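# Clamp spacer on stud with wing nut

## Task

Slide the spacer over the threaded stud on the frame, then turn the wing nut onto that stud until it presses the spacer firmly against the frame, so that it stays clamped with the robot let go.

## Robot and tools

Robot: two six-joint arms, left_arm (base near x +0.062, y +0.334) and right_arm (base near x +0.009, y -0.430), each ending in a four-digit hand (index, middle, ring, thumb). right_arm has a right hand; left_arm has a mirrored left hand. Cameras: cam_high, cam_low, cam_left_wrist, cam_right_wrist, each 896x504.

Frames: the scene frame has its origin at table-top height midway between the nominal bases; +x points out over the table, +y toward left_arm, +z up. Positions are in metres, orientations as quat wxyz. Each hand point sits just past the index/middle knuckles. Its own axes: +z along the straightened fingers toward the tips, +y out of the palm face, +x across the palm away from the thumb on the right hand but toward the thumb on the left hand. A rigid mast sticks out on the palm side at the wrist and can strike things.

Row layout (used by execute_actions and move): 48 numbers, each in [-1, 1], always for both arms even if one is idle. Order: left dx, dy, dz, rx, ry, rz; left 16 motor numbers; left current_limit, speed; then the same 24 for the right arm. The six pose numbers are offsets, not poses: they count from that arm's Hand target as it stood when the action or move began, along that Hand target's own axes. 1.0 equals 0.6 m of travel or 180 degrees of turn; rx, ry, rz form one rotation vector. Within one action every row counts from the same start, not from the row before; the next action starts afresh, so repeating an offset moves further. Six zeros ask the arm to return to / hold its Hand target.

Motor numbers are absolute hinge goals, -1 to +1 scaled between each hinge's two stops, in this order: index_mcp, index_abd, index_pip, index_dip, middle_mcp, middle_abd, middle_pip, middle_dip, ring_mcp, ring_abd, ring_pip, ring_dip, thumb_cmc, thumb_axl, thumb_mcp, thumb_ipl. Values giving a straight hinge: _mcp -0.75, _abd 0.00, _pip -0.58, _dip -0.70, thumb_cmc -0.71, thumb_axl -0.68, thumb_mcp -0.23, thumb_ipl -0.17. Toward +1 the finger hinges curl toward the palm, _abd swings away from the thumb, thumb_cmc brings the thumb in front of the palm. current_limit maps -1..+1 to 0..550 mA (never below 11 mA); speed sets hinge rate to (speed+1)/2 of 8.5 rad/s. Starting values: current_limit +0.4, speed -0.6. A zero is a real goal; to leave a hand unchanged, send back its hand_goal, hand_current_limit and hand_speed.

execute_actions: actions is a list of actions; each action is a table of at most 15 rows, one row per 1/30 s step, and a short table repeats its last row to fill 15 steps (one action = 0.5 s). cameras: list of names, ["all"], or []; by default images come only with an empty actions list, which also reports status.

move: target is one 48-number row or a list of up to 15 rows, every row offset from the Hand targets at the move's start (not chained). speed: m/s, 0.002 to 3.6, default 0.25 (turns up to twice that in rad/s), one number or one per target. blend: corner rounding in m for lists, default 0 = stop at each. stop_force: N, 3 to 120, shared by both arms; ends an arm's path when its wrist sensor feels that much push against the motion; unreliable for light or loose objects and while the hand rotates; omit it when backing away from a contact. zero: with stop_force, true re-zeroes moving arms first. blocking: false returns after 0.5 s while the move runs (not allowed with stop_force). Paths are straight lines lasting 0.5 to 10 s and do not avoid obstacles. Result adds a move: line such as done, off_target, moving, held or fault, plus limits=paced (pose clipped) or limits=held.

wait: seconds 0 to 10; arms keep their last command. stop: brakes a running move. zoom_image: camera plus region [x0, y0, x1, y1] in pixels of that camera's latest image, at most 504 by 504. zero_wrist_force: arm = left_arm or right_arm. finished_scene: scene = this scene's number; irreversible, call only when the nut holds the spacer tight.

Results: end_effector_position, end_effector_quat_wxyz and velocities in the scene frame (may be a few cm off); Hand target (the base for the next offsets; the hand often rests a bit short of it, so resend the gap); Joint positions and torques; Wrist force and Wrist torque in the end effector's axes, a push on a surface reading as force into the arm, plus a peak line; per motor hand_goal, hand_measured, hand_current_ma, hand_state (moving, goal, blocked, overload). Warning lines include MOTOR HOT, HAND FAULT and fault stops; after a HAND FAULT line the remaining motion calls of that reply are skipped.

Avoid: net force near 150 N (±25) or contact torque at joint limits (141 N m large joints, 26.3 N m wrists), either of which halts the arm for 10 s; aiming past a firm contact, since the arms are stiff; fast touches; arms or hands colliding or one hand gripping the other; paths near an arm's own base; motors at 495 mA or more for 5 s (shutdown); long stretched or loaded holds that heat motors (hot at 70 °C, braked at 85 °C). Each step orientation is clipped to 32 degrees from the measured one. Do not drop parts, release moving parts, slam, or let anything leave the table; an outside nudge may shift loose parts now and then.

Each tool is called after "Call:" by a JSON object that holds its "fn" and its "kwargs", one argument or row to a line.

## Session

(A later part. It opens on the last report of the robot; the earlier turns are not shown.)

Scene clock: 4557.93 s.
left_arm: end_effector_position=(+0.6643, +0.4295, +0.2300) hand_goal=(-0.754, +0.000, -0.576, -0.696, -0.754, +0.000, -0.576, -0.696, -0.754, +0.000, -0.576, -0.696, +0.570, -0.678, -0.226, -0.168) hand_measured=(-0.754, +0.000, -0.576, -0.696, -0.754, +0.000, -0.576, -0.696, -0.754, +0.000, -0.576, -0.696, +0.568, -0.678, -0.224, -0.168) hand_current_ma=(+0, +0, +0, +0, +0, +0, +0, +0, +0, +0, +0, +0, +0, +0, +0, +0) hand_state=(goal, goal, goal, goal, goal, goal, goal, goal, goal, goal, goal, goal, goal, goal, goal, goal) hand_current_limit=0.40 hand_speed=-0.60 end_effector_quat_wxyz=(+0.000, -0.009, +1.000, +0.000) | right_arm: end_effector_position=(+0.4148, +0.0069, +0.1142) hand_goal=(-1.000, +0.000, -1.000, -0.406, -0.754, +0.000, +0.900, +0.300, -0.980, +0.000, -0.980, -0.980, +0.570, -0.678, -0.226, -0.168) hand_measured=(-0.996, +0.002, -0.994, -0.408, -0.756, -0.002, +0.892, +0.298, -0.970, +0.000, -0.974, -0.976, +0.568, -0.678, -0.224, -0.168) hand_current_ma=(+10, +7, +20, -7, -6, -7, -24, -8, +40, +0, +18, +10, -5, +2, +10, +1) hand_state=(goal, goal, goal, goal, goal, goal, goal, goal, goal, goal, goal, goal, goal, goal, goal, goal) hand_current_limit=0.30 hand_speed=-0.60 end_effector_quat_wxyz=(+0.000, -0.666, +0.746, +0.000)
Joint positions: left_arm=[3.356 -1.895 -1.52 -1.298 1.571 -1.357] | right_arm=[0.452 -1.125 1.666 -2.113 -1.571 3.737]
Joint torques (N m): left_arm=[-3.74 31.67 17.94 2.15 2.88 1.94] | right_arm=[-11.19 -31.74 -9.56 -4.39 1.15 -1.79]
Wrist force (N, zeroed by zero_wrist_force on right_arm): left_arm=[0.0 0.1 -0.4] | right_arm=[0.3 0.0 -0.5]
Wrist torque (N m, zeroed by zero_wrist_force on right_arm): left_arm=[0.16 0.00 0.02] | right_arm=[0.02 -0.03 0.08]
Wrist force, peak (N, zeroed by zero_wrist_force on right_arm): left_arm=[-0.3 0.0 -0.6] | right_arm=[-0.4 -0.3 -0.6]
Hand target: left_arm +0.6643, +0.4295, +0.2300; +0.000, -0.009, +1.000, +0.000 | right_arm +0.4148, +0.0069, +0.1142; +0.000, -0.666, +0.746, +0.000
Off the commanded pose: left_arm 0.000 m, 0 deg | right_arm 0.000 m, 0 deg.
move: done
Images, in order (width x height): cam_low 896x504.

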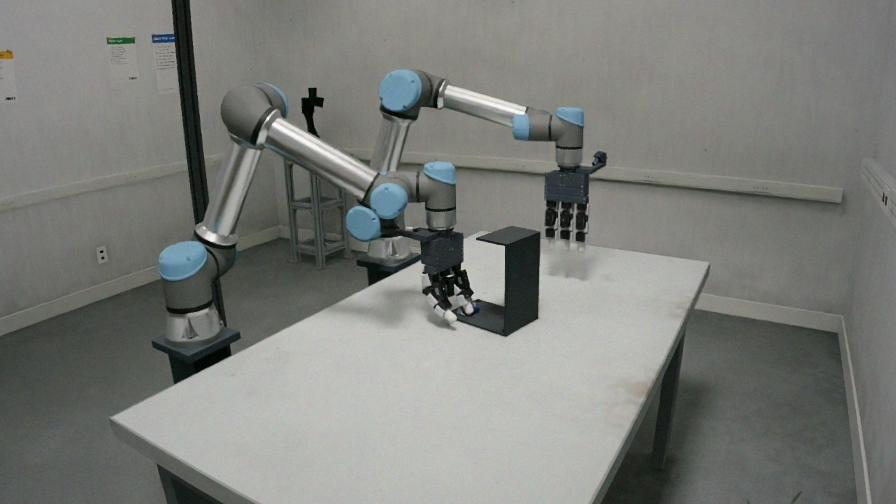

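Call:
{"fn": "move", "kwargs": {
  "target": [0,0,0,0,0,0,-0.754,0,-0.576,-0.696,-0.754,0,-0.576,-0.696,-0.754,0,-0.576,-0.696,0.571,-0.678,-0.226,-0.168,0.4,-0.6, 0.02508,0.01393,0,0,0,0,-1,0,-1,-0.406,-0.754,0,0.9,0.3,-0.98,0,-0.98,-0.98,0.571,-0.678,-0.226,-0.168,0.3,-0.6],
  "speed": 0.02,
  "stop_force": 4,
  "cameras": ["cam_low"]
}}

Call:
{"fn": "zoom_image", "kwargs": {
  "camera": "cam_low",
  "region": [430, 285, 490, 335]
}}

Scene clock: 4565.60 s.
left_arm: end_effector_position=(+0.6643, +0.4295, +0.2300) hand_goal=(-0.754, +0.000, -0.576, -0.696, -0.754, +0.000, -0.576, -0.696, -0.754, +0.000, -0.576, -0.696, +0.570, -0.678, -0.226, -0.168) hand_measured=(-0.754, +0.000, -0.576, -0.696, -0.754, +0.000, -0.576, -0.696, -0.754, +0.000, -0.576, -0.696, +0.568, -0.678, -0.224, -0.168) hand_current_ma=(+0, +0, +0, +0, +0, +0, +0, +0, +0, +0, +0, +0, +0, +0, +0, +0) hand_state=(goal, goal, goal, goal, goal, goal, goal, goal, goal, goal, goal, goal, goal, goal, goal, goal) hand_current_limit=0.40 hand_speed=-0.60 end_effector_quat_wxyz=(+0.000, -0.009, +1.000, +0.000) | right_arm: end_effector_position=(+0.4048, -0.0071, +0.1141) hand_goal=(-1.000, +0.000, -1.000, -0.406, -0.754, +0.000, +0.900, +0.300, -0.980, +0.000, -0.980, -0.980, +0.570, -0.678, -0.226, -0.168) hand_measured=(-0.996, +0.002, -0.994, -0.408, -0.756, -0.002, +0.892, +0.298, -0.970, +0.000, -0.974, -0.976, +0.568, -0.678, -0.224, -0.168) hand_current_ma=(+10, +7, +19, -7, -6, -7, -24, -8, +40, +0, +18, +10, -5, +2, +10, +1) hand_state=(goal, goal, goal, goal, goal, goal, goal, goal, goal, goal, goal, goal, goal, goal, goal, goal) hand_current_limit=0.30 hand_speed=-0.60 end_effector_quat_wxyz=(+0.000, -0.666, +0.746, +0.000)
Joint positions: left_arm=[3.356 -1.895 -1.52 -1.298 1.571 -1.357] | right_arm=[0.439 -1.159 1.719 -2.131 -1.571 3.724]
Joint torques (N m): left_arm=[-3.33 32.4 17.22 2.03 2.82 2.06] | right_arm=[-10.78 -43.2 -9.41 -4.5 0.33 -2.09]
Wrist force (N, zeroed by zero_wrist_force on right_arm): left_arm=[-0.1 0.0 -0.4] | right_arm=[-0.1 -0.3 -0.1]
Wrist torque (N m, zeroed by zero_wrist_force on right_arm): left_arm=[0.14 0.01 0.01] | right_arm=[-0.04 -0.01 0.05]
Wrist force, peak (N, zeroed by zero_wrist_force on right_arm): left_arm=[-0.2 0.0 -0.6] | right_arm=[-0.1 -0.3 -0.7]
Hand target: left_arm +0.6643, +0.4295, +0.2300; +0.000, -0.009, +1.000, +0.000 | right_arm +0.4048, -0.0071, +0.1141; +0.000, -0.666, +0.746, +0.000
Off the commanded pose: left_arm 0.000 m, 0 deg | right_arm 0.000 m, 0 deg.
move: done
Images, in order (width x height): cam_low 896x504.

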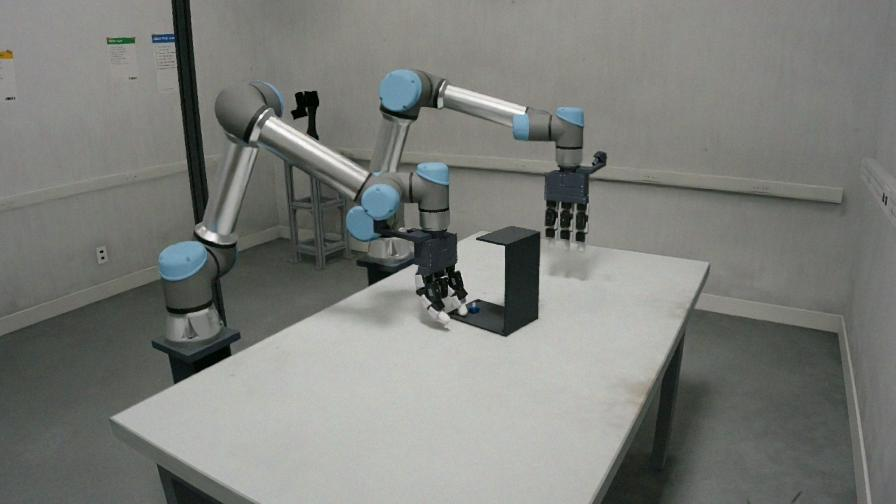

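Scaled by 8.400.

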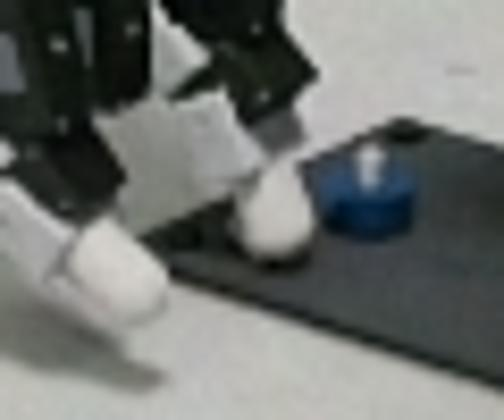

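Call:
{"fn": "move", "kwargs": {
  "target": [
    [0,0,0,0,0,0,-0.754,0,-0.576,-0.696,-0.754,0,-0.576,-0.696,-0.754,0,-0.576,-0.696,0.571,-0.678,-0.226,-0.168,0.4,-0.6, -0.004,-0.01,0,0,0,0,-1,0,-1,-0.406,-0.754,0,0.9,0.3,-0.98,0,-0.98,-0.98,0.571,-0.678,-0.226,-0.168,0.3,-0.6],
    [0,0,0,0,0,0,-0.754,0,-0.576,-0.696,-0.754,0,-0.576,-0.696,-0.754,0,-0.576,-0.696,0.571,-0.678,-0.226,-0.168,0.4,-0.6, -0.02,-0.014,-0.085,0,0,0,-1,0,-1,-0.406,-0.754,0,0.9,0.3,-0.98,0,-0.98,-0.98,0.571,-0.678,-0.226,-0.168,0.3,-0.6]
  ],
  "speed": [0.03,0.1],
  "cameras": ["cam_low","cam_right_wrist"]
}}

Call:
{"fn": "zoom_image", "kwargs": {
  "camera": "cam_low",
  "region": [430, 285, 490, 335]
}}

Scene clock: 4579.00 s.
left_arm: end_effector_position=(+0.6643, +0.4295, +0.2300) hand_goal=(-0.754, +0.000, -0.576, -0.696, -0.754, +0.000, -0.576, -0.696, -0.754, +0.000, -0.576, -0.696, +0.570, -0.678, -0.226, -0.168) hand_measured=(-0.754, +0.000, -0.576, -0.696, -0.754, +0.000, -0.576, -0.696, -0.754, +0.000, -0.576, -0.696, +0.568, -0.678, -0.224, -0.168) hand_current_ma=(+0, +0, +0, +0, +0, +0, +0, +0, +0, +0, +0, +0, +0, +0, +0, +0) hand_state=(goal, goal, goal, goal, goal, goal, goal, goal, goal, goal, goal, goal, goal, goal, goal, goal) hand_current_limit=0.40 hand_speed=-0.60 end_effector_quat_wxyz=(+0.000, -0.009, +1.000, +0.000) | right_arm: end_effector_position=(+0.4144, +0.0039, +0.1650) hand_goal=(-1.000, +0.000, -1.000, -0.406, -0.754, +0.000, +0.900, +0.300, -0.980, +0.000, -0.980, -0.980, +0.570, -0.678, -0.226, -0.168) hand_measured=(-0.996, +0.002, -0.994, -0.408, -0.756, -0.002, +0.892, +0.298, -0.970, +0.000, -0.974, -0.976, +0.568, -0.678, -0.224, -0.168) hand_current_ma=(+11, +7, +19, -7, -6, -7, -24, -8, +40, +0, +18, +10, -5, +2, +10, +1) hand_state=(goal, goal, goal, goal, goal, goal, goal, goal, goal, goal, goal, goal, goal, goal, goal, goal) hand_current_limit=0.30 hand_speed=-0.60 end_effector_quat_wxyz=(+0.000, -0.666, +0.746, +0.000)
Joint positions: left_arm=[3.356 -1.895 -1.52 -1.298 1.571 -1.357] | right_arm=[0.448 -1.185 1.61 -1.996 -1.571 3.733]
Joint torques (N m): left_arm=[-3.35 31.51 17.8 2.08 2.83 2.11] | right_arm=[10.24 -42.8 -32.63 -0.18 -1.42 2.03]
Wrist force (N, zeroed by zero_wrist_force on right_arm): left_arm=[-0.3 0.1 -0.3] | right_arm=[0.2 -0.1 -0.3]
Wrist torque (N m, zeroed by zero_wrist_force on right_arm): left_arm=[0.14 0.03 0.00] | right_arm=[-0.01 -0.03 -0.08]
Wrist force, peak (N, zeroed by zero_wrist_force on right_arm): left_arm=[-0.2 0.2 -0.7] | right_arm=[0.0 0.0 -1.2]
Hand target: left_arm +0.6643, +0.4295, +0.2300; +0.000, -0.009, +1.000, +0.000 | right_arm +0.4145, +0.0039, +0.1652; +0.000, -0.666, +0.746, +0.000
Off the commanded pose: left_arm 0.000 m, 0 deg | right_arm 0.000 m, 0 deg.
move: done
Images, in order (width x height): cam_low 896x504, cam_right_wrist 896x504.

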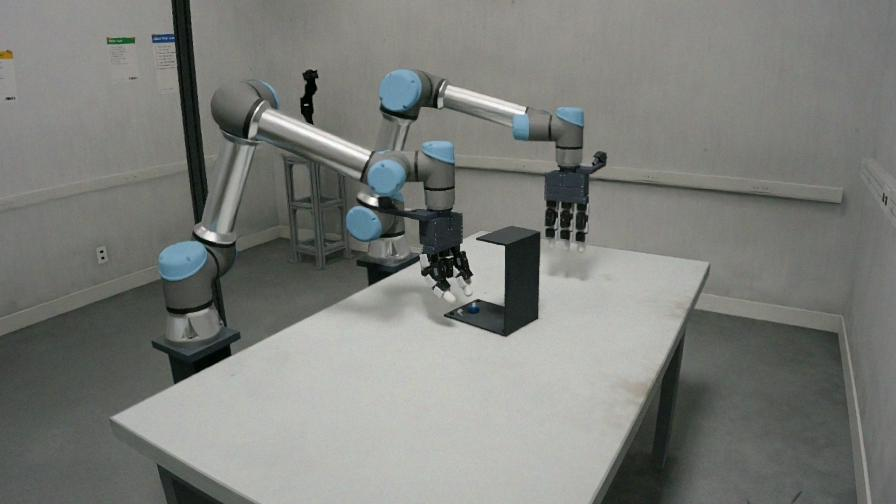

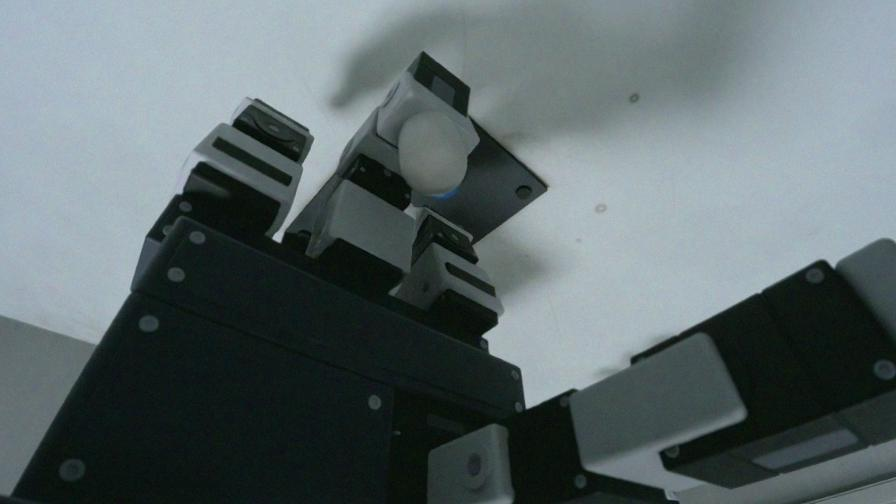

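Scaled by 8.400.

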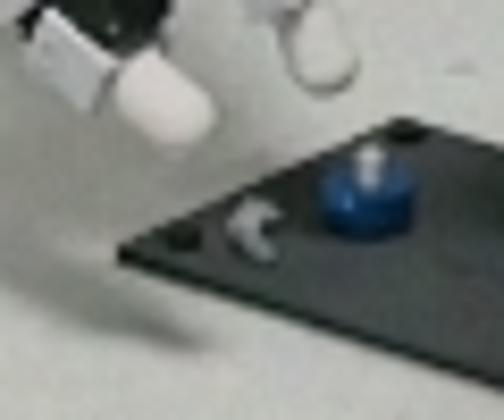

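Call:
{"fn": "move", "kwargs": {
  "target": [
    [0,0,0,0,0,0,-0.754,0,-0.576,-0.696,-0.754,0,-0.576,-0.696,-0.754,0,-0.576,-0.696,0.571,-0.678,-0.226,-0.168,0.4,-0.6, 0.01787,0.01106,0,0,0,0,-1,0,-1,-0.406,-0.754,0,0.9,0.3,-0.98,0,-0.98,-0.98,0.571,-0.678,-0.226,-0.168,0.3,-0.6],
    [0,0,0,0,0,0,-0.754,0,-0.576,-0.696,-0.754,0,-0.576,-0.696,-0.754,0,-0.576,-0.696,0.571,-0.678,-0.226,-0.168,0.4,-0.6, 0.01787,0.01106,0.0845,0,0,0,-1,0,-1,-0.406,-0.754,0,0.9,0.3,-0.98,0,-0.98,-0.98,0.571,-0.678,-0.226,-0.168,0.3,-0.6],
    [0,0,0,0,0,0,-0.754,0,-0.576,-0.696,-0.754,0,-0.576,-0.696,-0.754,0,-0.576,-0.696,0.571,-0.678,-0.226,-0.168,0.4,-0.6, 0.02987,0.02816,0.0845,0,0,0,-1,0,-1,-0.406,-0.754,0,0.9,0.3,-0.98,0,-0.98,-0.98,0.571,-0.678,-0.226,-0.168,0.3,-0.6],
    [0,0,0,0,0,0,-0.754,0,-0.576,-0.696,-0.754,0,-0.576,-0.696,-0.754,0,-0.576,-0.696,0.571,-0.678,-0.226,-0.168,0.4,-0.6, 0.0275,0.018,0.0845,0,0,0,-1,0,-1,-0.406,-0.754,0,0.9,0.3,-0.98,0,-0.98,-0.98,0.571,-0.678,-0.226,-0.168,0.3,-0.6],
    [0,0,0,0,0,0,-0.754,0,-0.576,-0.696,-0.754,0,-0.576,-0.696,-0.754,0,-0.576,-0.696,0.571,-0.678,-0.226,-0.168,0.4,-0.6, 0,0,0,0,0,0,-1,0,-1,-0.406,-0.754,0,0.9,0.3,-0.98,0,-0.98,-0.98,0.571,-0.678,-0.226,-0.168,0.3,-0.6]
  ],
  "speed": [0.06,0.04,0.02,0.03,0.1],
  "cameras": ["cam_low"]
}}

Call:
{"fn": "zoom_image", "kwargs": {
  "camera": "cam_low",
  "region": [430, 285, 490, 335]
}}

Scene clock: 4602.30 s.
left_arm: end_effector_position=(+0.6643, +0.4295, +0.2300) hand_goal=(-0.754, +0.000, -0.576, -0.696, -0.754, +0.000, -0.576, -0.696, -0.754, +0.000, -0.576, -0.696, +0.570, -0.678, -0.226, -0.168) hand_measured=(-0.754, +0.000, -0.576, -0.696, -0.754, +0.000, -0.576, -0.696, -0.754, +0.000, -0.576, -0.696, +0.568, -0.678, -0.224, -0.168) hand_current_ma=(+0, +0, +0, +0, +0, +0, +0, +0, +0, +0, +0, +0, +0, +0, +0, +0) hand_state=(goal, goal, goal, goal, goal, goal, goal, goal, goal, goal, goal, goal, goal, goal, goal, goal) hand_current_limit=0.40 hand_speed=-0.60 end_effector_quat_wxyz=(+0.000, -0.009, +1.000, +0.000) | right_arm: end_effector_position=(+0.4144, +0.0038, +0.1651) hand_goal=(-1.000, +0.000, -1.000, -0.406, -0.754, +0.000, +0.900, +0.300, -0.980, +0.000, -0.980, -0.980, +0.570, -0.678, -0.226, -0.168) hand_measured=(-0.996, +0.002, -0.994, -0.408, -0.756, -0.002, +0.892, +0.298, -0.970, +0.000, -0.974, -0.976, +0.568, -0.678, -0.224, -0.168) hand_current_ma=(+11, +7, +18, -7, -6, -7, -24, -8, +40, +0, +18, +10, -5, +2, +10, +1) hand_state=(goal, goal, goal, goal, goal, goal, goal, goal, goal, goal, goal, goal, goal, goal, goal, goal) hand_current_limit=0.30 hand_speed=-0.60 end_effector_quat_wxyz=(+0.000, -0.666, +0.746, +0.000)
Joint positions: left_arm=[3.356 -1.895 -1.52 -1.298 1.571 -1.357] | right_arm=[0.448 -1.185 1.61 -1.996 -1.571 3.733]
Joint torques (N m): left_arm=[-3.04 31.96 17.62 2.06 2.73 2.16] | right_arm=[10.39 -30.93 -32.63 -0.4 -1.7 1.97]
Wrist force (N, zeroed by zero_wrist_force on right_arm): left_arm=[0.1 0.0 -0.3] | right_arm=[0.0 0.0 -0.4]
Wrist torque (N m, zeroed by zero_wrist_force on right_arm): left_arm=[0.13 -0.02 0.03] | right_arm=[0.02 0.00 -0.10]
Wrist force, peak (N, zeroed by zero_wrist_force on right_arm): left_arm=[-0.2 0.1 -0.7] | right_arm=[-0.1 -0.1 -1.0]
Hand target: left_arm +0.6643, +0.4295, +0.2300; +0.000, -0.009, +1.000, +0.000 | right_arm +0.4145, +0.0039, +0.1652; +0.000, -0.666, +0.746, +0.000
Off the commanded pose: left_arm 0.000 m, 0 deg | right_arm 0.000 m, 0 deg.
move: done
Images, in order (width x height): cam_low 896x504.

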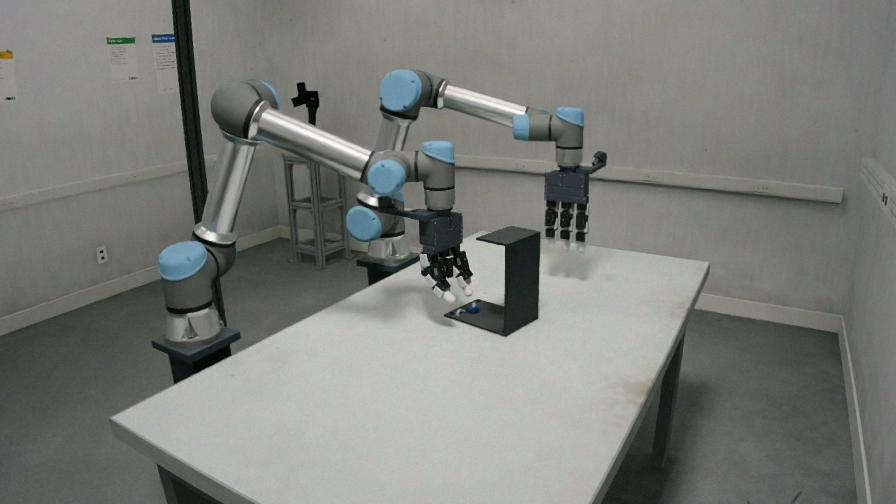

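Scaled by 8.400.

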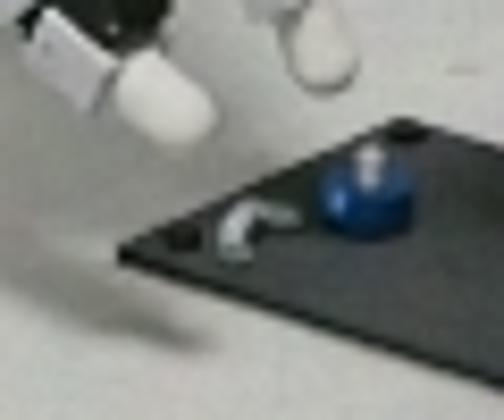

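Call:
{"fn": "move", "kwargs": {
  "target": [0,0,0,0,0,0,-0.754,0,-0.576,-0.696,-0.754,0,-0.576,-0.696,-0.754,0,-0.576,-0.696,0.571,-0.678,-0.226,-0.168,0.4,-0.6, -0.1279,0.0590,-0.0588,0,0,0,-1,0,-1,-0.406,-1,0,-0.576,-0.696,-0.98,0,-0.98,-0.98,0.571,-0.678,-0.226,-0.168,0.3,-0.6],
  "speed": 0.15,
  "cameras": ["cam_right_wrist"]
}}

Call:
{"fn": "zoom_image", "kwargs": {
  "camera": "cam_right_wrist",
  "region": [270, 30, 470, 150]
}}

Scene clock: 4613.47 s.
left_arm: end_effector_position=(+0.6643, +0.4295, +0.2300) hand_goal=(-0.754, +0.000, -0.576, -0.696, -0.754, +0.000, -0.576, -0.696, -0.754, +0.000, -0.576, -0.696, +0.570, -0.678, -0.226, -0.168) hand_measured=(-0.754, +0.000, -0.576, -0.696, -0.754, +0.000, -0.576, -0.696, -0.754, +0.000, -0.576, -0.696, +0.568, -0.678, -0.224, -0.168) hand_current_ma=(+0, +0, +0, +0, +0, +0, +0, +0, +0, +0, +0, +0, +0, +0, +0, +0) hand_state=(goal, goal, goal, goal, goal, goal, goal, goal, goal, goal, goal, goal, goal, goal, goal, goal) hand_current_limit=0.40 hand_speed=-0.60 end_effector_quat_wxyz=(+0.000, -0.009, +1.000, +0.000) | right_arm: end_effector_position=(+0.3881, +0.0841, +0.2004) hand_goal=(-1.000, +0.000, -1.000, -0.406, -1.000, +0.000, -0.576, -0.696, -0.980, +0.000, -0.980, -0.980, +0.570, -0.678, -0.226, -0.168) hand_measured=(-0.996, +0.002, -0.994, -0.408, -0.996, -0.002, -0.572, -0.694, -0.970, +0.000, -0.974, -0.976, +0.568, -0.678, -0.224, -0.168) hand_current_ma=(+11, +7, +18, -7, +16, -7, +15, +7, +40, +0, +18, +10, -5, +2, +10, +1) hand_state=(goal, goal, goal, goal, goal, goal, goal, goal, goal, goal, goal, goal, goal, goal, goal, goal) hand_current_limit=0.30 hand_speed=-0.60 end_effector_quat_wxyz=(+0.000, -0.666, +0.746, +0.000)
Joint positions: left_arm=[3.356 -1.895 -1.52 -1.298 1.571 -1.357] | right_arm=[0.577 -1.136 1.441 -1.876 -1.571 3.863]
Joint torques (N m): left_arm=[-3.58 31.59 16.98 2.1 2.73 2.29] | right_arm=[10.12 -33.4 -33.67 -0.44 -2.05 2.09]
Wrist force (N, zeroed by zero_wrist_force on right_arm): left_arm=[-0.3 0.4 -0.5] | right_arm=[0.1 -0.1 -0.3]
Wrist torque (N m, zeroed by zero_wrist_force on right_arm): left_arm=[0.21 0.03 -0.01] | right_arm=[-0.02 -0.02 -0.07]
Wrist force, peak (N, zeroed by zero_wrist_force on right_arm): left_arm=[-0.3 0.4 -0.5] | right_arm=[-0.7 0.3 -0.7]
Hand target: left_arm +0.6643, +0.4295, +0.2300; +0.000, -0.009, +1.000, +0.000 | right_arm +0.3881, +0.0842, +0.2004; +0.000, -0.666, +0.746, +0.000
Off the commanded pose: left_arm 0.000 m, 0 deg | right_arm 0.000 m, 0 deg.
move: done
Images, in order (width x height): cam_right_wrist 896x504.

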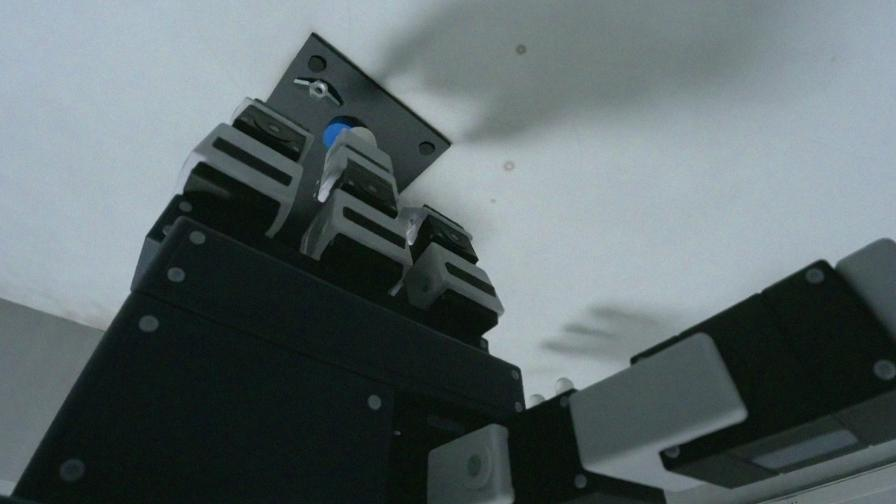

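Scaled by 2.520.

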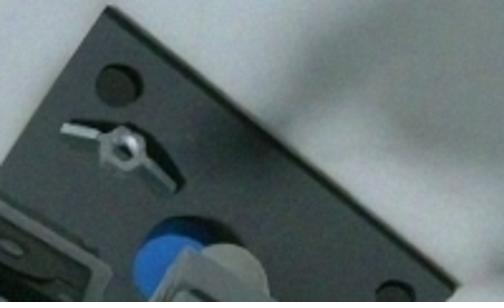

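Call:
{"fn": "move", "kwargs": {
  "target": [
    [0,0,0,0,0,0,-0.754,0,-0.576,-0.696,-0.754,0,-0.576,-0.696,-0.754,0,-0.576,-0.696,0.571,-0.678,-0.226,-0.168,0.4,-0.6, 0,0,0,0,0,0,-1,0,-1,-0.406,-0.754,0,0.9,0.3,-0.98,0,-0.98,-0.98,0.571,-0.678,-0.226,-0.168,0.3,-0.6],
    [0,0,0,0,0,0,-0.754,0,-0.576,-0.696,-0.754,0,-0.576,-0.696,-0.754,0,-0.576,-0.696,0.571,-0.678,-0.226,-0.168,0.4,-0.6, 0.1319,-0.0454,0.1,0,0,0,-1,0,-1,-0.406,-0.754,0,0.9,0.3,-0.98,0,-0.98,-0.98,0.571,-0.678,-0.226,-0.168,0.3,-0.6],
    [0,0,0,0,0,0,-0.754,0,-0.576,-0.696,-0.754,0,-0.576,-0.696,-0.754,0,-0.576,-0.696,0.571,-0.678,-0.226,-0.168,0.4,-0.6, 0.1319,-0.0454,0.1435,0,0,0,-1,0,-1,-0.406,-0.754,0,0.9,0.3,-0.98,0,-0.98,-0.98,0.571,-0.678,-0.226,-0.168,0.3,-0.6]
  ],
  "speed": [0.1,0.1,0.03],
  "cameras": ["cam_low"]
}}

Call:
{"fn": "zoom_image", "kwargs": {
  "camera": "cam_low",
  "region": [430, 285, 490, 335]
}}

Scene clock: 4637.93 s.
left_arm: end_effector_position=(+0.6643, +0.4295, +0.2300) hand_goal=(-0.754, +0.000, -0.576, -0.696, -0.754, +0.000, -0.576, -0.696, -0.754, +0.000, -0.576, -0.696, +0.570, -0.678, -0.226, -0.168) hand_measured=(-0.754, +0.000, -0.576, -0.696, -0.754, +0.000, -0.576, -0.696, -0.754, +0.000, -0.576, -0.696, +0.568, -0.678, -0.224, -0.168) hand_current_ma=(+0, +0, +0, +0, +0, +0, +0, +0, +0, +0, +0, +0, +0, +0, +0, +0) hand_state=(goal, goal, goal, goal, goal, goal, goal, goal, goal, goal, goal, goal, goal, goal, goal, goal) hand_current_limit=0.40 hand_speed=-0.60 end_effector_quat_wxyz=(+0.000, -0.009, +1.000, +0.000) | right_arm: end_effector_position=(+0.4061, +0.0024, +0.1145) hand_goal=(-1.000, +0.000, -1.000, -0.406, -0.754, +0.000, +0.900, +0.300, -0.980, +0.000, -0.980, -0.980, +0.570, -0.678, -0.226, -0.168) hand_measured=(-0.996, +0.002, -0.994, -0.408, -0.756, -0.002, +0.892, +0.298, -0.970, +0.000, -0.974, -0.976, +0.568, -0.678, -0.224, -0.168) hand_current_ma=(+11, +7, +18, -7, -6, -7, -24, -8, +40, +0, +18, +10, -5, +2, +10, +1) hand_state=(goal, goal, goal, goal, goal, goal, goal, goal, goal, goal, goal, goal, goal, goal, goal, goal) hand_current_limit=0.30 hand_speed=-0.60 end_effector_quat_wxyz=(+0.000, -0.666, +0.746, +0.000)
Joint positions: left_arm=[3.356 -1.895 -1.52 -1.298 1.571 -1.357] | right_arm=[0.452 -1.145 1.696 -2.122 -1.571 3.737]
Joint torques (N m): left_arm=[-3.1 31.91 17.29 2.08 2.81 2.3] | right_arm=[-10.86 -31.13 -9.11 -4.52 2.44 -1.82]
Wrist force (N, zeroed by zero_wrist_force on right_arm): left_arm=[0.1 0.0 -0.2] | right_arm=[0.3 -0.3 -0.2]
Wrist torque (N m, zeroed by zero_wrist_force on right_arm): left_arm=[0.13 -0.02 0.03] | right_arm=[-0.04 -0.05 0.07]
Wrist force, peak (N, zeroed by zero_wrist_force on right_arm): left_arm=[-0.1 0.3 -0.7] | right_arm=[-0.4 0.3 -0.7]
Hand target: left_arm +0.6643, +0.4295, +0.2300; +0.000, -0.009, +1.000, +0.000 | right_arm +0.4061, +0.0024, +0.1143; +0.000, -0.666, +0.746, +0.000
Off the commanded pose: left_arm 0.000 m, 0 deg | right_arm 0.000 m, 0 deg.
move: done
Images, in order (width x height): cam_low 896x504.

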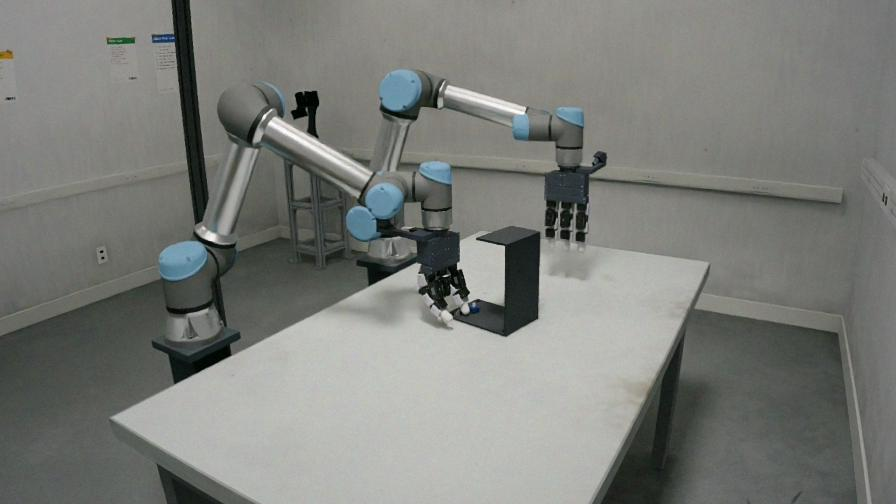

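Scaled by 8.400.

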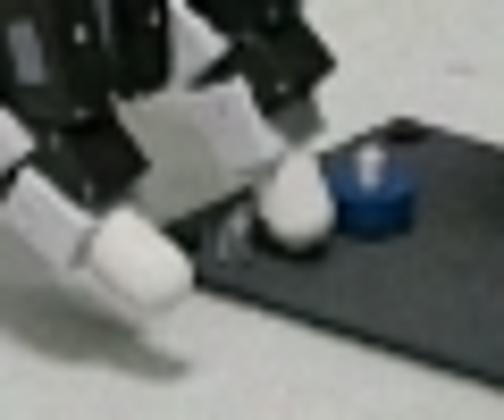

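Call:
{"fn": "move", "kwargs": {
  "target": [0,0,0,0,0,0,-0.754,0,-0.576,-0.696,-0.754,0,-0.576,-0.696,-0.754,0,-0.576,-0.696,0.571,-0.678,-0.226,-0.168,0.4,-0.6, 0.00509,0.04473,0,0,0,0,-1,0,-1,-0.406,-0.754,0,0.9,0.3,-0.98,0,-0.98,-0.98,0.571,-0.678,-0.226,-0.168,0.3,-0.6],
  "speed": 0.03,
  "stop_force": 4,
  "cameras": ["cam_low","cam_right_wrist"]
}}

Call:
{"fn": "zoom_image", "kwargs": {
  "camera": "cam_low",
  "region": [430, 285, 490, 335]
}}

Call:
{"fn": "zoom_image", "kwargs": {
  "camera": "cam_right_wrist",
  "region": [330, 80, 530, 200]
}}

Scene clock: 4650.93 s.
left_arm: end_effector_position=(+0.6643, +0.4295, +0.2300) hand_goal=(-0.754, +0.000, -0.576, -0.696, -0.754, +0.000, -0.576, -0.696, -0.754, +0.000, -0.576, -0.696, +0.570, -0.678, -0.226, -0.168) hand_measured=(-0.754, +0.000, -0.576, -0.696, -0.754, +0.000, -0.576, -0.696, -0.754, +0.000, -0.576, -0.696, +0.568, -0.678, -0.224, -0.168) hand_current_ma=(+0, +0, +0, +0, +0, +0, +0, +0, +0, +0, +0, +0, +0, +0, +0, +0) hand_state=(goal, goal, goal, goal, goal, goal, goal, goal, goal, goal, goal, goal, goal, goal, goal, goal) hand_current_limit=0.40 hand_speed=-0.60 end_effector_quat_wxyz=(+0.000, -0.009, +1.000, +0.000) | right_arm: end_effector_position=(+0.3791, +0.0025, +0.1143) hand_goal=(-1.000, +0.000, -1.000, -0.406, -0.754, +0.000, +0.900, +0.300, -0.980, +0.000, -0.980, -0.980, +0.570, -0.678, -0.226, -0.168) hand_measured=(-0.996, +0.002, -0.996, -0.408, -0.756, -0.002, +0.892, +0.298, -0.970, +0.000, -0.974, -0.976, +0.568, -0.678, -0.224, -0.168) hand_current_ma=(+11, +7, +15, -7, -6, -7, -24, -8, +40, +0, +18, +10, -5, +2, +10, +1) hand_state=(goal, goal, goal, goal, goal, goal, goal, goal, goal, goal, goal, goal, goal, goal, goal, goal) hand_current_limit=0.30 hand_speed=-0.60 end_effector_quat_wxyz=(+0.000, -0.666, +0.746, +0.000)
Joint positions: left_arm=[3.356 -1.895 -1.52 -1.298 1.571 -1.357] | right_arm=[0.473 -1.187 1.76 -2.144 -1.571 3.759]
Joint torques (N m): left_arm=[-3.19 32.25 17.08 2.29 2.69 2.18] | right_arm=[10.17 -41.82 -9.09 -4.38 1.47 2.05]
Wrist force (N, zeroed by zero_wrist_force on right_arm): left_arm=[-0.2 0.0 -0.5] | right_arm=[-0.1 -0.2 0.0]
Wrist torque (N m, zeroed by zero_wrist_force on right_arm): left_arm=[0.14 0.01 0.01] | right_arm=[-0.04 -0.01 -0.08]
Wrist force, peak (N, zeroed by zero_wrist_force on right_arm): left_arm=[-0.2 0.0 -0.7] | right_arm=[0.4 -0.4 -0.3]
Hand target: left_arm +0.6643, +0.4295, +0.2300; +0.000, -0.009, +1.000, +0.000 | right_arm +0.3791, +0.0025, +0.1143; +0.000, -0.666, +0.746, +0.000
Off the commanded pose: left_arm 0.000 m, 0 deg | right_arm 0.000 m, 0 deg.
move: done
Images, in order (width x height): cam_low 896x504, cam_right_wrist 896x504.

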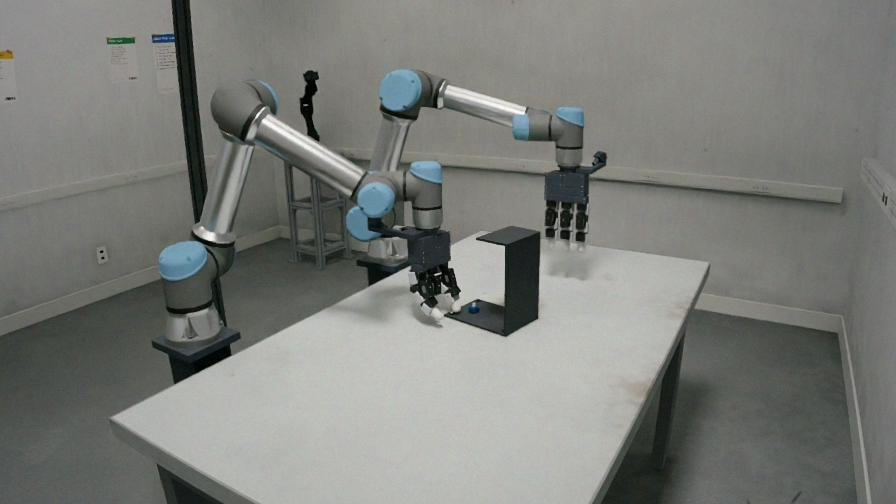

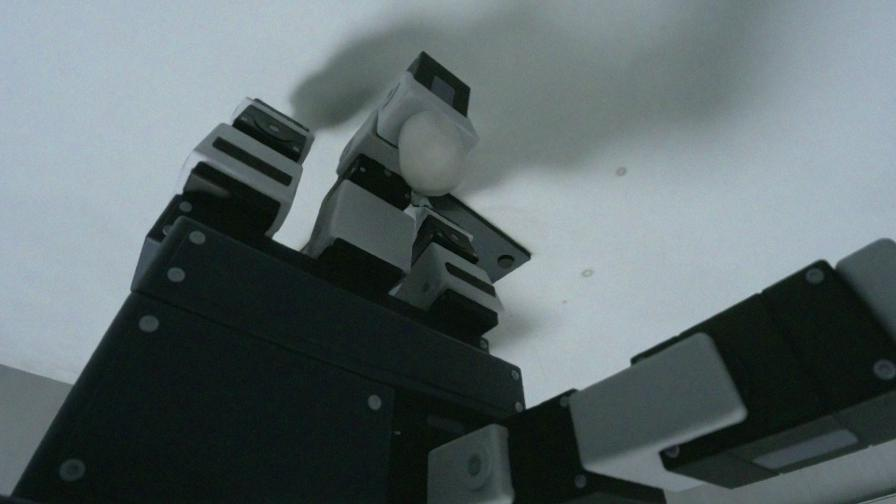

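Scaled by 8.400.

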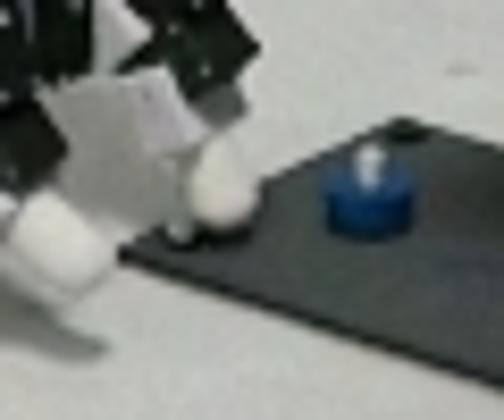

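Scaled by 2.520.

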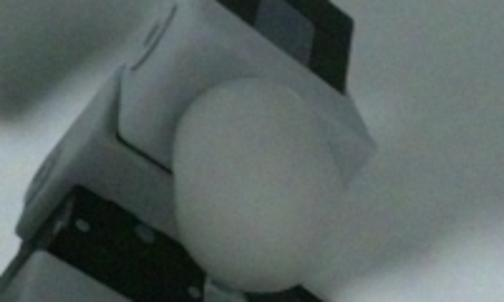

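Call:
{"fn": "move", "kwargs": {
  "target": [0,0,0,0,0,0,-0.754,0,-0.576,-0.696,-0.754,0,-0.576,-0.696,-0.754,0,-0.576,-0.696,0.571,-0.678,-0.226,-0.168,0.4,-0.6, 0.00188,0.01657,0,0,0,0,-1,0,-1,-0.406,-0.754,0,0.9,0.3,-0.98,0,-0.98,-0.98,0.571,-0.678,-0.226,-0.168,0.3,-0.6],
  "speed": 0.02,
  "stop_force": 4,
  "cameras": ["cam_low"]
}}

Call:
{"fn": "zoom_image", "kwargs": {
  "camera": "cam_low",
  "region": [430, 285, 490, 335]
}}

Scene clock: 4658.53 s.
left_arm: end_effector_position=(+0.6643, +0.4295, +0.2300) hand_goal=(-0.754, +0.000, -0.576, -0.696, -0.754, +0.000, -0.576, -0.696, -0.754, +0.000, -0.576, -0.696, +0.570, -0.678, -0.226, -0.168) hand_measured=(-0.754, +0.000, -0.576, -0.696, -0.754, +0.000, -0.576, -0.696, -0.754, +0.000, -0.576, -0.696, +0.568, -0.678, -0.224, -0.168) hand_current_ma=(+0, +0, +0, +0, +0, +0, +0, +0, +0, +0, +0, +0, +0, +0, +0, +0) hand_state=(goal, goal, goal, goal, goal, goal, goal, goal, goal, goal, goal, goal, goal, goal, goal, goal) hand_current_limit=0.40 hand_speed=-0.60 end_effector_quat_wxyz=(+0.000, -0.009, +1.000, +0.000) | right_arm: end_effector_position=(+0.3691, +0.0025, +0.1143) hand_goal=(-1.000, +0.000, -1.000, -0.406, -0.754, +0.000, +0.900, +0.300, -0.980, +0.000, -0.980, -0.980, +0.570, -0.678, -0.226, -0.168) hand_measured=(-0.996, +0.002, -0.998, -0.408, -0.756, -0.002, +0.892, +0.298, -0.970, +0.000, -0.974, -0.976, +0.568, -0.678, -0.224, -0.168) hand_current_ma=(+11, +6, +6, -7, -6, -7, -24, -8, +40, +0, +18, +10, -5, +2, +10, +1) hand_state=(goal, goal, goal, goal, goal, goal, goal, goal, goal, goal, goal, goal, goal, goal, goal, goal) hand_current_limit=0.30 hand_speed=-0.60 end_effector_quat_wxyz=(+0.000, -0.666, +0.746, +0.000)
Joint positions: left_arm=[3.356 -1.895 -1.52 -1.298 1.571 -1.357] | right_arm=[0.481 -1.202 1.783 -2.151 -1.571 3.767]
Joint torques (N m): left_arm=[-2.82 31.76 16.3 2.26 2.72 2.29] | right_arm=[10.32 -41.41 -8.66 -4.41 -0.3 1.98]
Wrist force (N, zeroed by zero_wrist_force on right_arm): left_arm=[0.0 0.0 -0.4] | right_arm=[0.0 -0.1 -0.4]
Wrist torque (N m, zeroed by zero_wrist_force on right_arm): left_arm=[0.14 -0.01 0.02] | right_arm=[0.04 -0.02 -0.06]
Wrist force, peak (N, zeroed by zero_wrist_force on right_arm): left_arm=[-0.2 0.5 -0.5] | right_arm=[0.1 -0.2 -0.6]
Hand target: left_arm +0.6643, +0.4295, +0.2300; +0.000, -0.009, +1.000, +0.000 | right_arm +0.3691, +0.0025, +0.1143; +0.000, -0.666, +0.746, +0.000
Off the commanded pose: left_arm 0.000 m, 0 deg | right_arm 0.000 m, 0 deg.
move: done
Images, in order (width x height): cam_low 896x504.

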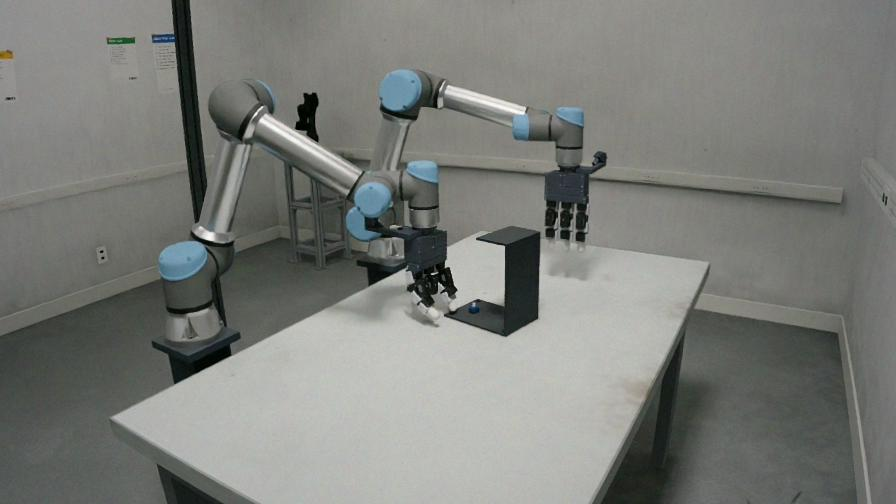

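Scaled by 8.400.

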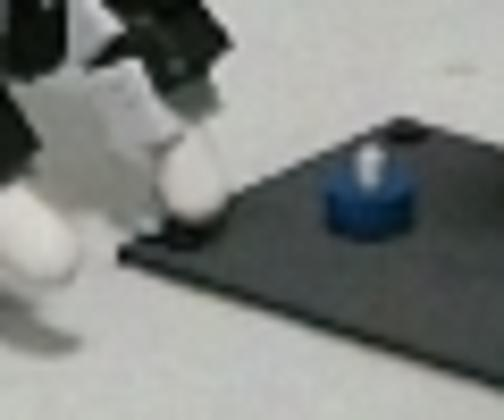

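Call:
{"fn": "move", "kwargs": {
  "target": [
    [0,0,0,0,0,0,-0.754,0,-0.576,-0.696,-0.754,0,-0.576,-0.696,-0.754,0,-0.576,-0.696,0.571,-0.678,-0.226,-0.168,0.4,-0.6, -0.0003,-0.003,0,0,0,0,-1,0,-1,-0.406,-0.754,0,0.9,0.3,-0.98,0,-0.98,-0.98,0.571,-0.678,-0.226,-0.168,0.3,-0.6],
    [0,0,0,0,0,0,-0.754,0,-0.576,-0.696,-0.754,0,-0.576,-0.696,-0.754,0,-0.576,-0.696,0.571,-0.678,-0.226,-0.168,0.4,-0.6, -0.0003,-0.003,-0.08,0,0,0,-1,0,-1,-0.406,-0.754,0,0.9,0.3,-0.98,0,-0.98,-0.98,0.571,-0.678,-0.226,-0.168,0.3,-0.6],
    [0,0,0,0,0,0,-0.754,0,-0.576,-0.696,-0.754,0,-0.576,-0.696,-0.754,0,-0.576,-0.696,0.571,-0.678,-0.226,-0.168,0.4,-0.6, -0.135,0.004,-0.1438,0,0,0,-1,0,-0.576,-0.696,-1,0,-0.576,-0.696,-0.98,0,-0.98,-0.98,0.571,-0.678,-0.226,-0.168,0.3,-0.6]
  ],
  "speed": [0.02,0.08,0.15],
  "cameras": ["cam_low","cam_right_wrist"]
}}

Call:
{"fn": "zoom_image", "kwargs": {
  "camera": "cam_low",
  "region": [430, 285, 490, 335]
}}

Call:
{"fn": "zoom_image", "kwargs": {
  "camera": "cam_right_wrist",
  "region": [250, 10, 450, 130]
}}

Scene clock: 4674.73 s.
left_arm: end_effector_position=(+0.6643, +0.4295, +0.2300) hand_goal=(-0.754, +0.000, -0.576, -0.696, -0.754, +0.000, -0.576, -0.696, -0.754, +0.000, -0.576, -0.696, +0.570, -0.678, -0.226, -0.168) hand_measured=(-0.754, +0.000, -0.576, -0.696, -0.754, +0.000, -0.576, -0.696, -0.754, +0.000, -0.576, -0.696, +0.568, -0.678, -0.224, -0.168) hand_current_ma=(+0, +0, +0, +0, +0, +0, +0, +0, +0, +0, +0, +0, +0, +0, +0, +0) hand_state=(goal, goal, goal, goal, goal, goal, goal, goal, goal, goal, goal, goal, goal, goal, goal, goal) hand_current_limit=0.40 hand_speed=-0.60 end_effector_quat_wxyz=(+0.000, -0.009, +1.000, +0.000) | right_arm: end_effector_position=(+0.3759, +0.0832, +0.2006) hand_goal=(-1.000, +0.000, -0.576, -0.696, -1.000, +0.000, -0.576, -0.696, -0.980, +0.000, -0.980, -0.980, +0.570, -0.678, -0.226, -0.168) hand_measured=(-0.996, +0.002, -0.578, -0.694, -0.994, -0.002, -0.572, -0.694, -0.970, +0.000, -0.974, -0.976, +0.568, -0.678, -0.224, -0.168) hand_current_ma=(+11, +6, -4, +9, +17, -7, +15, +7, +40, +0, +18, +10, -5, +2, +10, +1) hand_state=(goal, goal, goal, goal, goal, goal, goal, goal, goal, goal, goal, goal, goal, goal, goal, goal) hand_current_limit=0.30 hand_speed=-0.60 end_effector_quat_wxyz=(+0.000, -0.666, +0.746, +0.000)
Joint positions: left_arm=[3.356 -1.895 -1.52 -1.298 1.571 -1.357] | right_arm=[0.587 -1.156 1.471 -1.885 -1.571 3.872]
Joint torques (N m): left_arm=[-3.64 32.66 17.12 2.26 2.67 2.32] | right_arm=[10.21 -32.72 -32.69 -0.35 -1.97 2.09]
Wrist force (N, zeroed by zero_wrist_force on right_arm): left_arm=[-0.2 0.1 -0.4] | right_arm=[0.5 0.2 -0.3]
Wrist torque (N m, zeroed by zero_wrist_force on right_arm): left_arm=[0.16 0.02 0.00] | right_arm=[0.01 -0.07 -0.04]
Wrist force, peak (N, zeroed by zero_wrist_force on right_arm): left_arm=[-0.3 0.3 -0.6] | right_arm=[1.0 0.1 0.2]
Hand target: left_arm +0.6643, +0.4295, +0.2300; +0.000, -0.009, +1.000, +0.000 | right_arm +0.3759, +0.0832, +0.2006; +0.000, -0.666, +0.746, +0.000
Off the commanded pose: left_arm 0.000 m, 0 deg | right_arm 0.000 m, 0 deg.
move: done
Images, in order (width x height): cam_low 896x504, cam_right_wrist 896x504.

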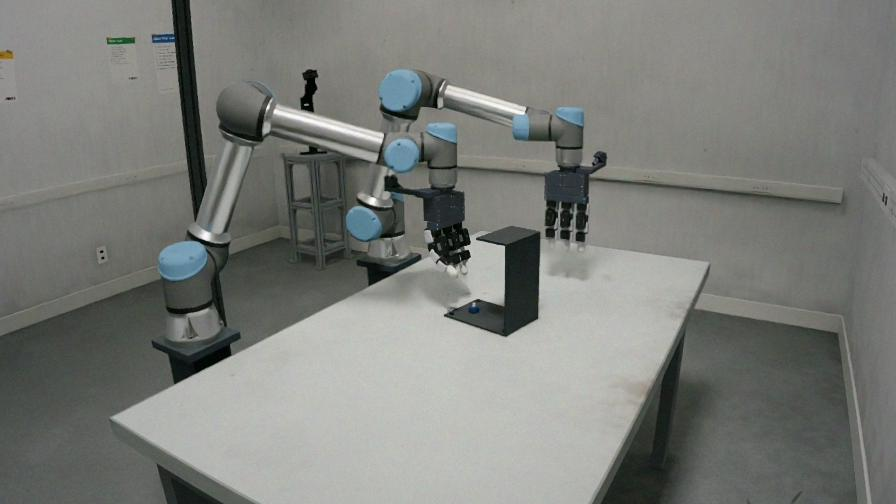

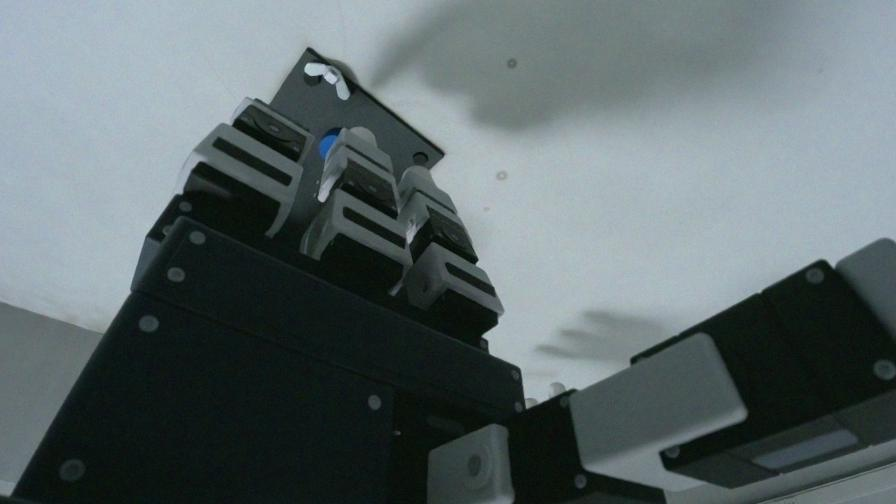

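Scaled by 8.400.

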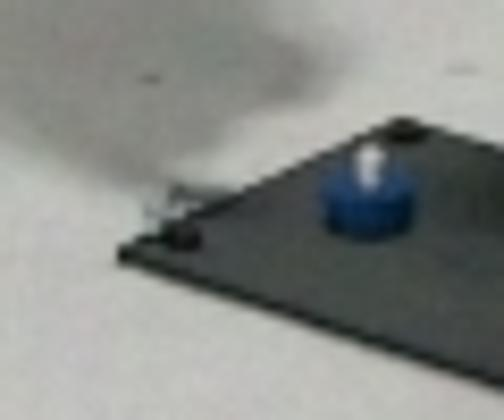

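Scaled by 2.520.

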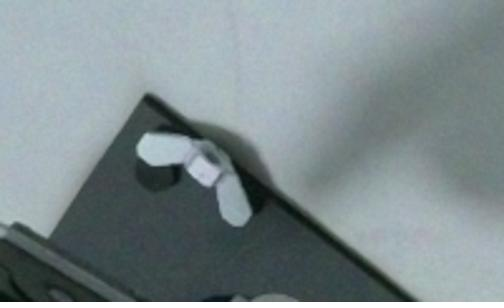

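Call:
{"fn": "move", "kwargs": {
  "target": [
    [0,0,0,0,0,0,-0.754,0,-0.576,-0.696,-0.754,0,-0.576,-0.696,-0.754,0,-0.576,-0.696,0.571,-0.678,-0.226,-0.168,0.4,-0.6, 0,0,0,0,0,0,-1,0,-1,-0.406,-0.754,0,0.9,0.3,-0.98,0,-0.98,-0.98,0.571,-0.678,-0.226,-0.168,0.3,-0.6],
    [0,0,0,0,0,0,-0.754,0,-0.576,-0.696,-0.754,0,-0.576,-0.696,-0.754,0,-0.576,-0.696,0.571,-0.678,-0.226,-0.168,0.4,-0.6, 0.1346,-0.0092,0.09,0,0,0,-1,0,-1,-0.406,-0.754,0,0.9,0.3,-0.98,0,-0.98,-0.98,0.571,-0.678,-0.226,-0.168,0.3,-0.6],
    [0,0,0,0,0,0,-0.754,0,-0.576,-0.696,-0.754,0,-0.576,-0.696,-0.754,0,-0.576,-0.696,0.571,-0.678,-0.226,-0.168,0.4,-0.6, 0.1346,-0.0092,0.1438,0,0,0,-1,0,-1,-0.406,-0.754,0,0.9,0.3,-0.98,0,-0.98,-0.98,0.571,-0.678,-0.226,-0.168,0.3,-0.6],
    [0,0,0,0,0,0,-0.754,0,-0.576,-0.696,-0.754,0,-0.576,-0.696,-0.754,0,-0.576,-0.696,0.571,-0.678,-0.226,-0.168,0.4,-0.6, 0.1362,0.005,0.1438,0,0,0,-1,0,-1,-0.406,-0.754,0,0.9,0.3,-0.98,0,-0.98,-0.98,0.571,-0.678,-0.226,-0.168,0.3,-0.6]
  ],
  "speed": [0.1,0.1,0.03,0.015],
  "cameras": ["cam_low"]
}}

Call:
{"fn": "zoom_image", "kwargs": {
  "camera": "cam_low",
  "region": [430, 285, 490, 335]
}}

Scene clock: 4699.33 s.
left_arm: end_effector_position=(+0.6643, +0.4295, +0.2300) hand_goal=(-0.754, +0.000, -0.576, -0.696, -0.754, +0.000, -0.576, -0.696, -0.754, +0.000, -0.576, -0.696, +0.570, -0.678, -0.226, -0.168) hand_measured=(-0.754, +0.000, -0.576, -0.696, -0.754, +0.000, -0.576, -0.696, -0.754, +0.000, -0.576, -0.696, +0.568, -0.678, -0.224, -0.168) hand_current_ma=(+0, +0, +0, +0, +0, +0, +0, +0, +0, +0, +0, +0, +0, +0, +0, +0) hand_state=(goal, goal, goal, goal, goal, goal, goal, goal, goal, goal, goal, goal, goal, goal, goal, goal) hand_current_limit=0.40 hand_speed=-0.60 end_effector_quat_wxyz=(+0.000, -0.009, +1.000, +0.000) | right_arm: end_effector_position=(+0.3638, +0.0024, +0.1143) hand_goal=(-1.000, +0.000, -1.000, -0.406, -0.754, +0.000, +0.900, +0.300, -0.980, +0.000, -0.980, -0.980, +0.570, -0.678, -0.226, -0.168) hand_measured=(-0.996, +0.002, -0.998, -0.408, -0.756, -0.002, +0.892, +0.298, -0.970, +0.000, -0.974, -0.976, +0.568, -0.678, -0.224, -0.168) hand_current_ma=(+11, +3, +4, -7, -6, -7, -24, -8, +40, +0, +18, +10, -5, +2, +10, +1) hand_state=(goal, goal, goal, goal, goal, goal, goal, goal, goal, goal, goal, goal, goal, goal, goal, goal) hand_current_limit=0.30 hand_speed=-0.60 end_effector_quat_wxyz=(+0.000, -0.666, +0.746, +0.000)
Joint positions: left_arm=[3.356 -1.895 -1.52 -1.298 1.571 -1.357] | right_arm=[0.486 -1.211 1.795 -2.155 -1.571 3.771]
Joint torques (N m): left_arm=[-2.53 31.96 16.93 2.23 2.66 2.3] | right_arm=[10.25 -41.39 -9.66 -4.6 2.42 2.22]
Wrist force (N, zeroed by zero_wrist_force on right_arm): left_arm=[-0.2 0.1 -0.5] | right_arm=[0.4 0.2 -0.3]
Wrist torque (N m, zeroed by zero_wrist_force on right_arm): left_arm=[0.16 0.02 0.00] | right_arm=[0.03 -0.06 -0.04]
Wrist force, peak (N, zeroed by zero_wrist_force on right_arm): left_arm=[-0.2 0.4 -0.6] | right_arm=[0.1 -0.3 -0.7]
Hand target: left_arm +0.6643, +0.4295, +0.2300; +0.000, -0.009, +1.000, +0.000 | right_arm +0.3636, +0.0024, +0.1143; +0.000, -0.666, +0.746, +0.000
Off the commanded pose: left_arm 0.000 m, 0 deg | right_arm 0.000 m, 0 deg.
move: done
Images, in order (width x height): cam_low 896x504.

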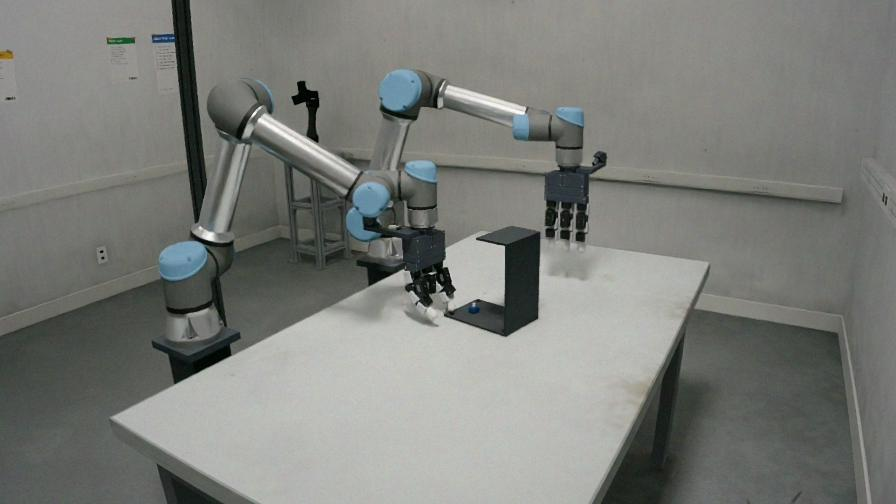

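Scaled by 8.400.

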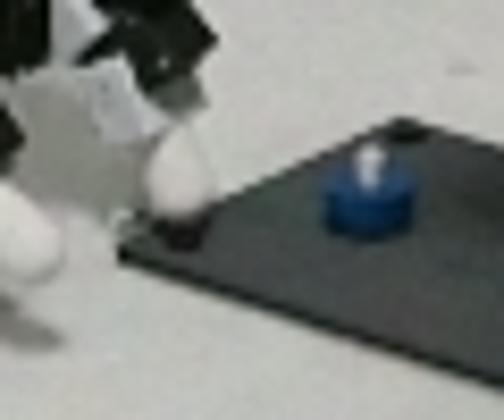

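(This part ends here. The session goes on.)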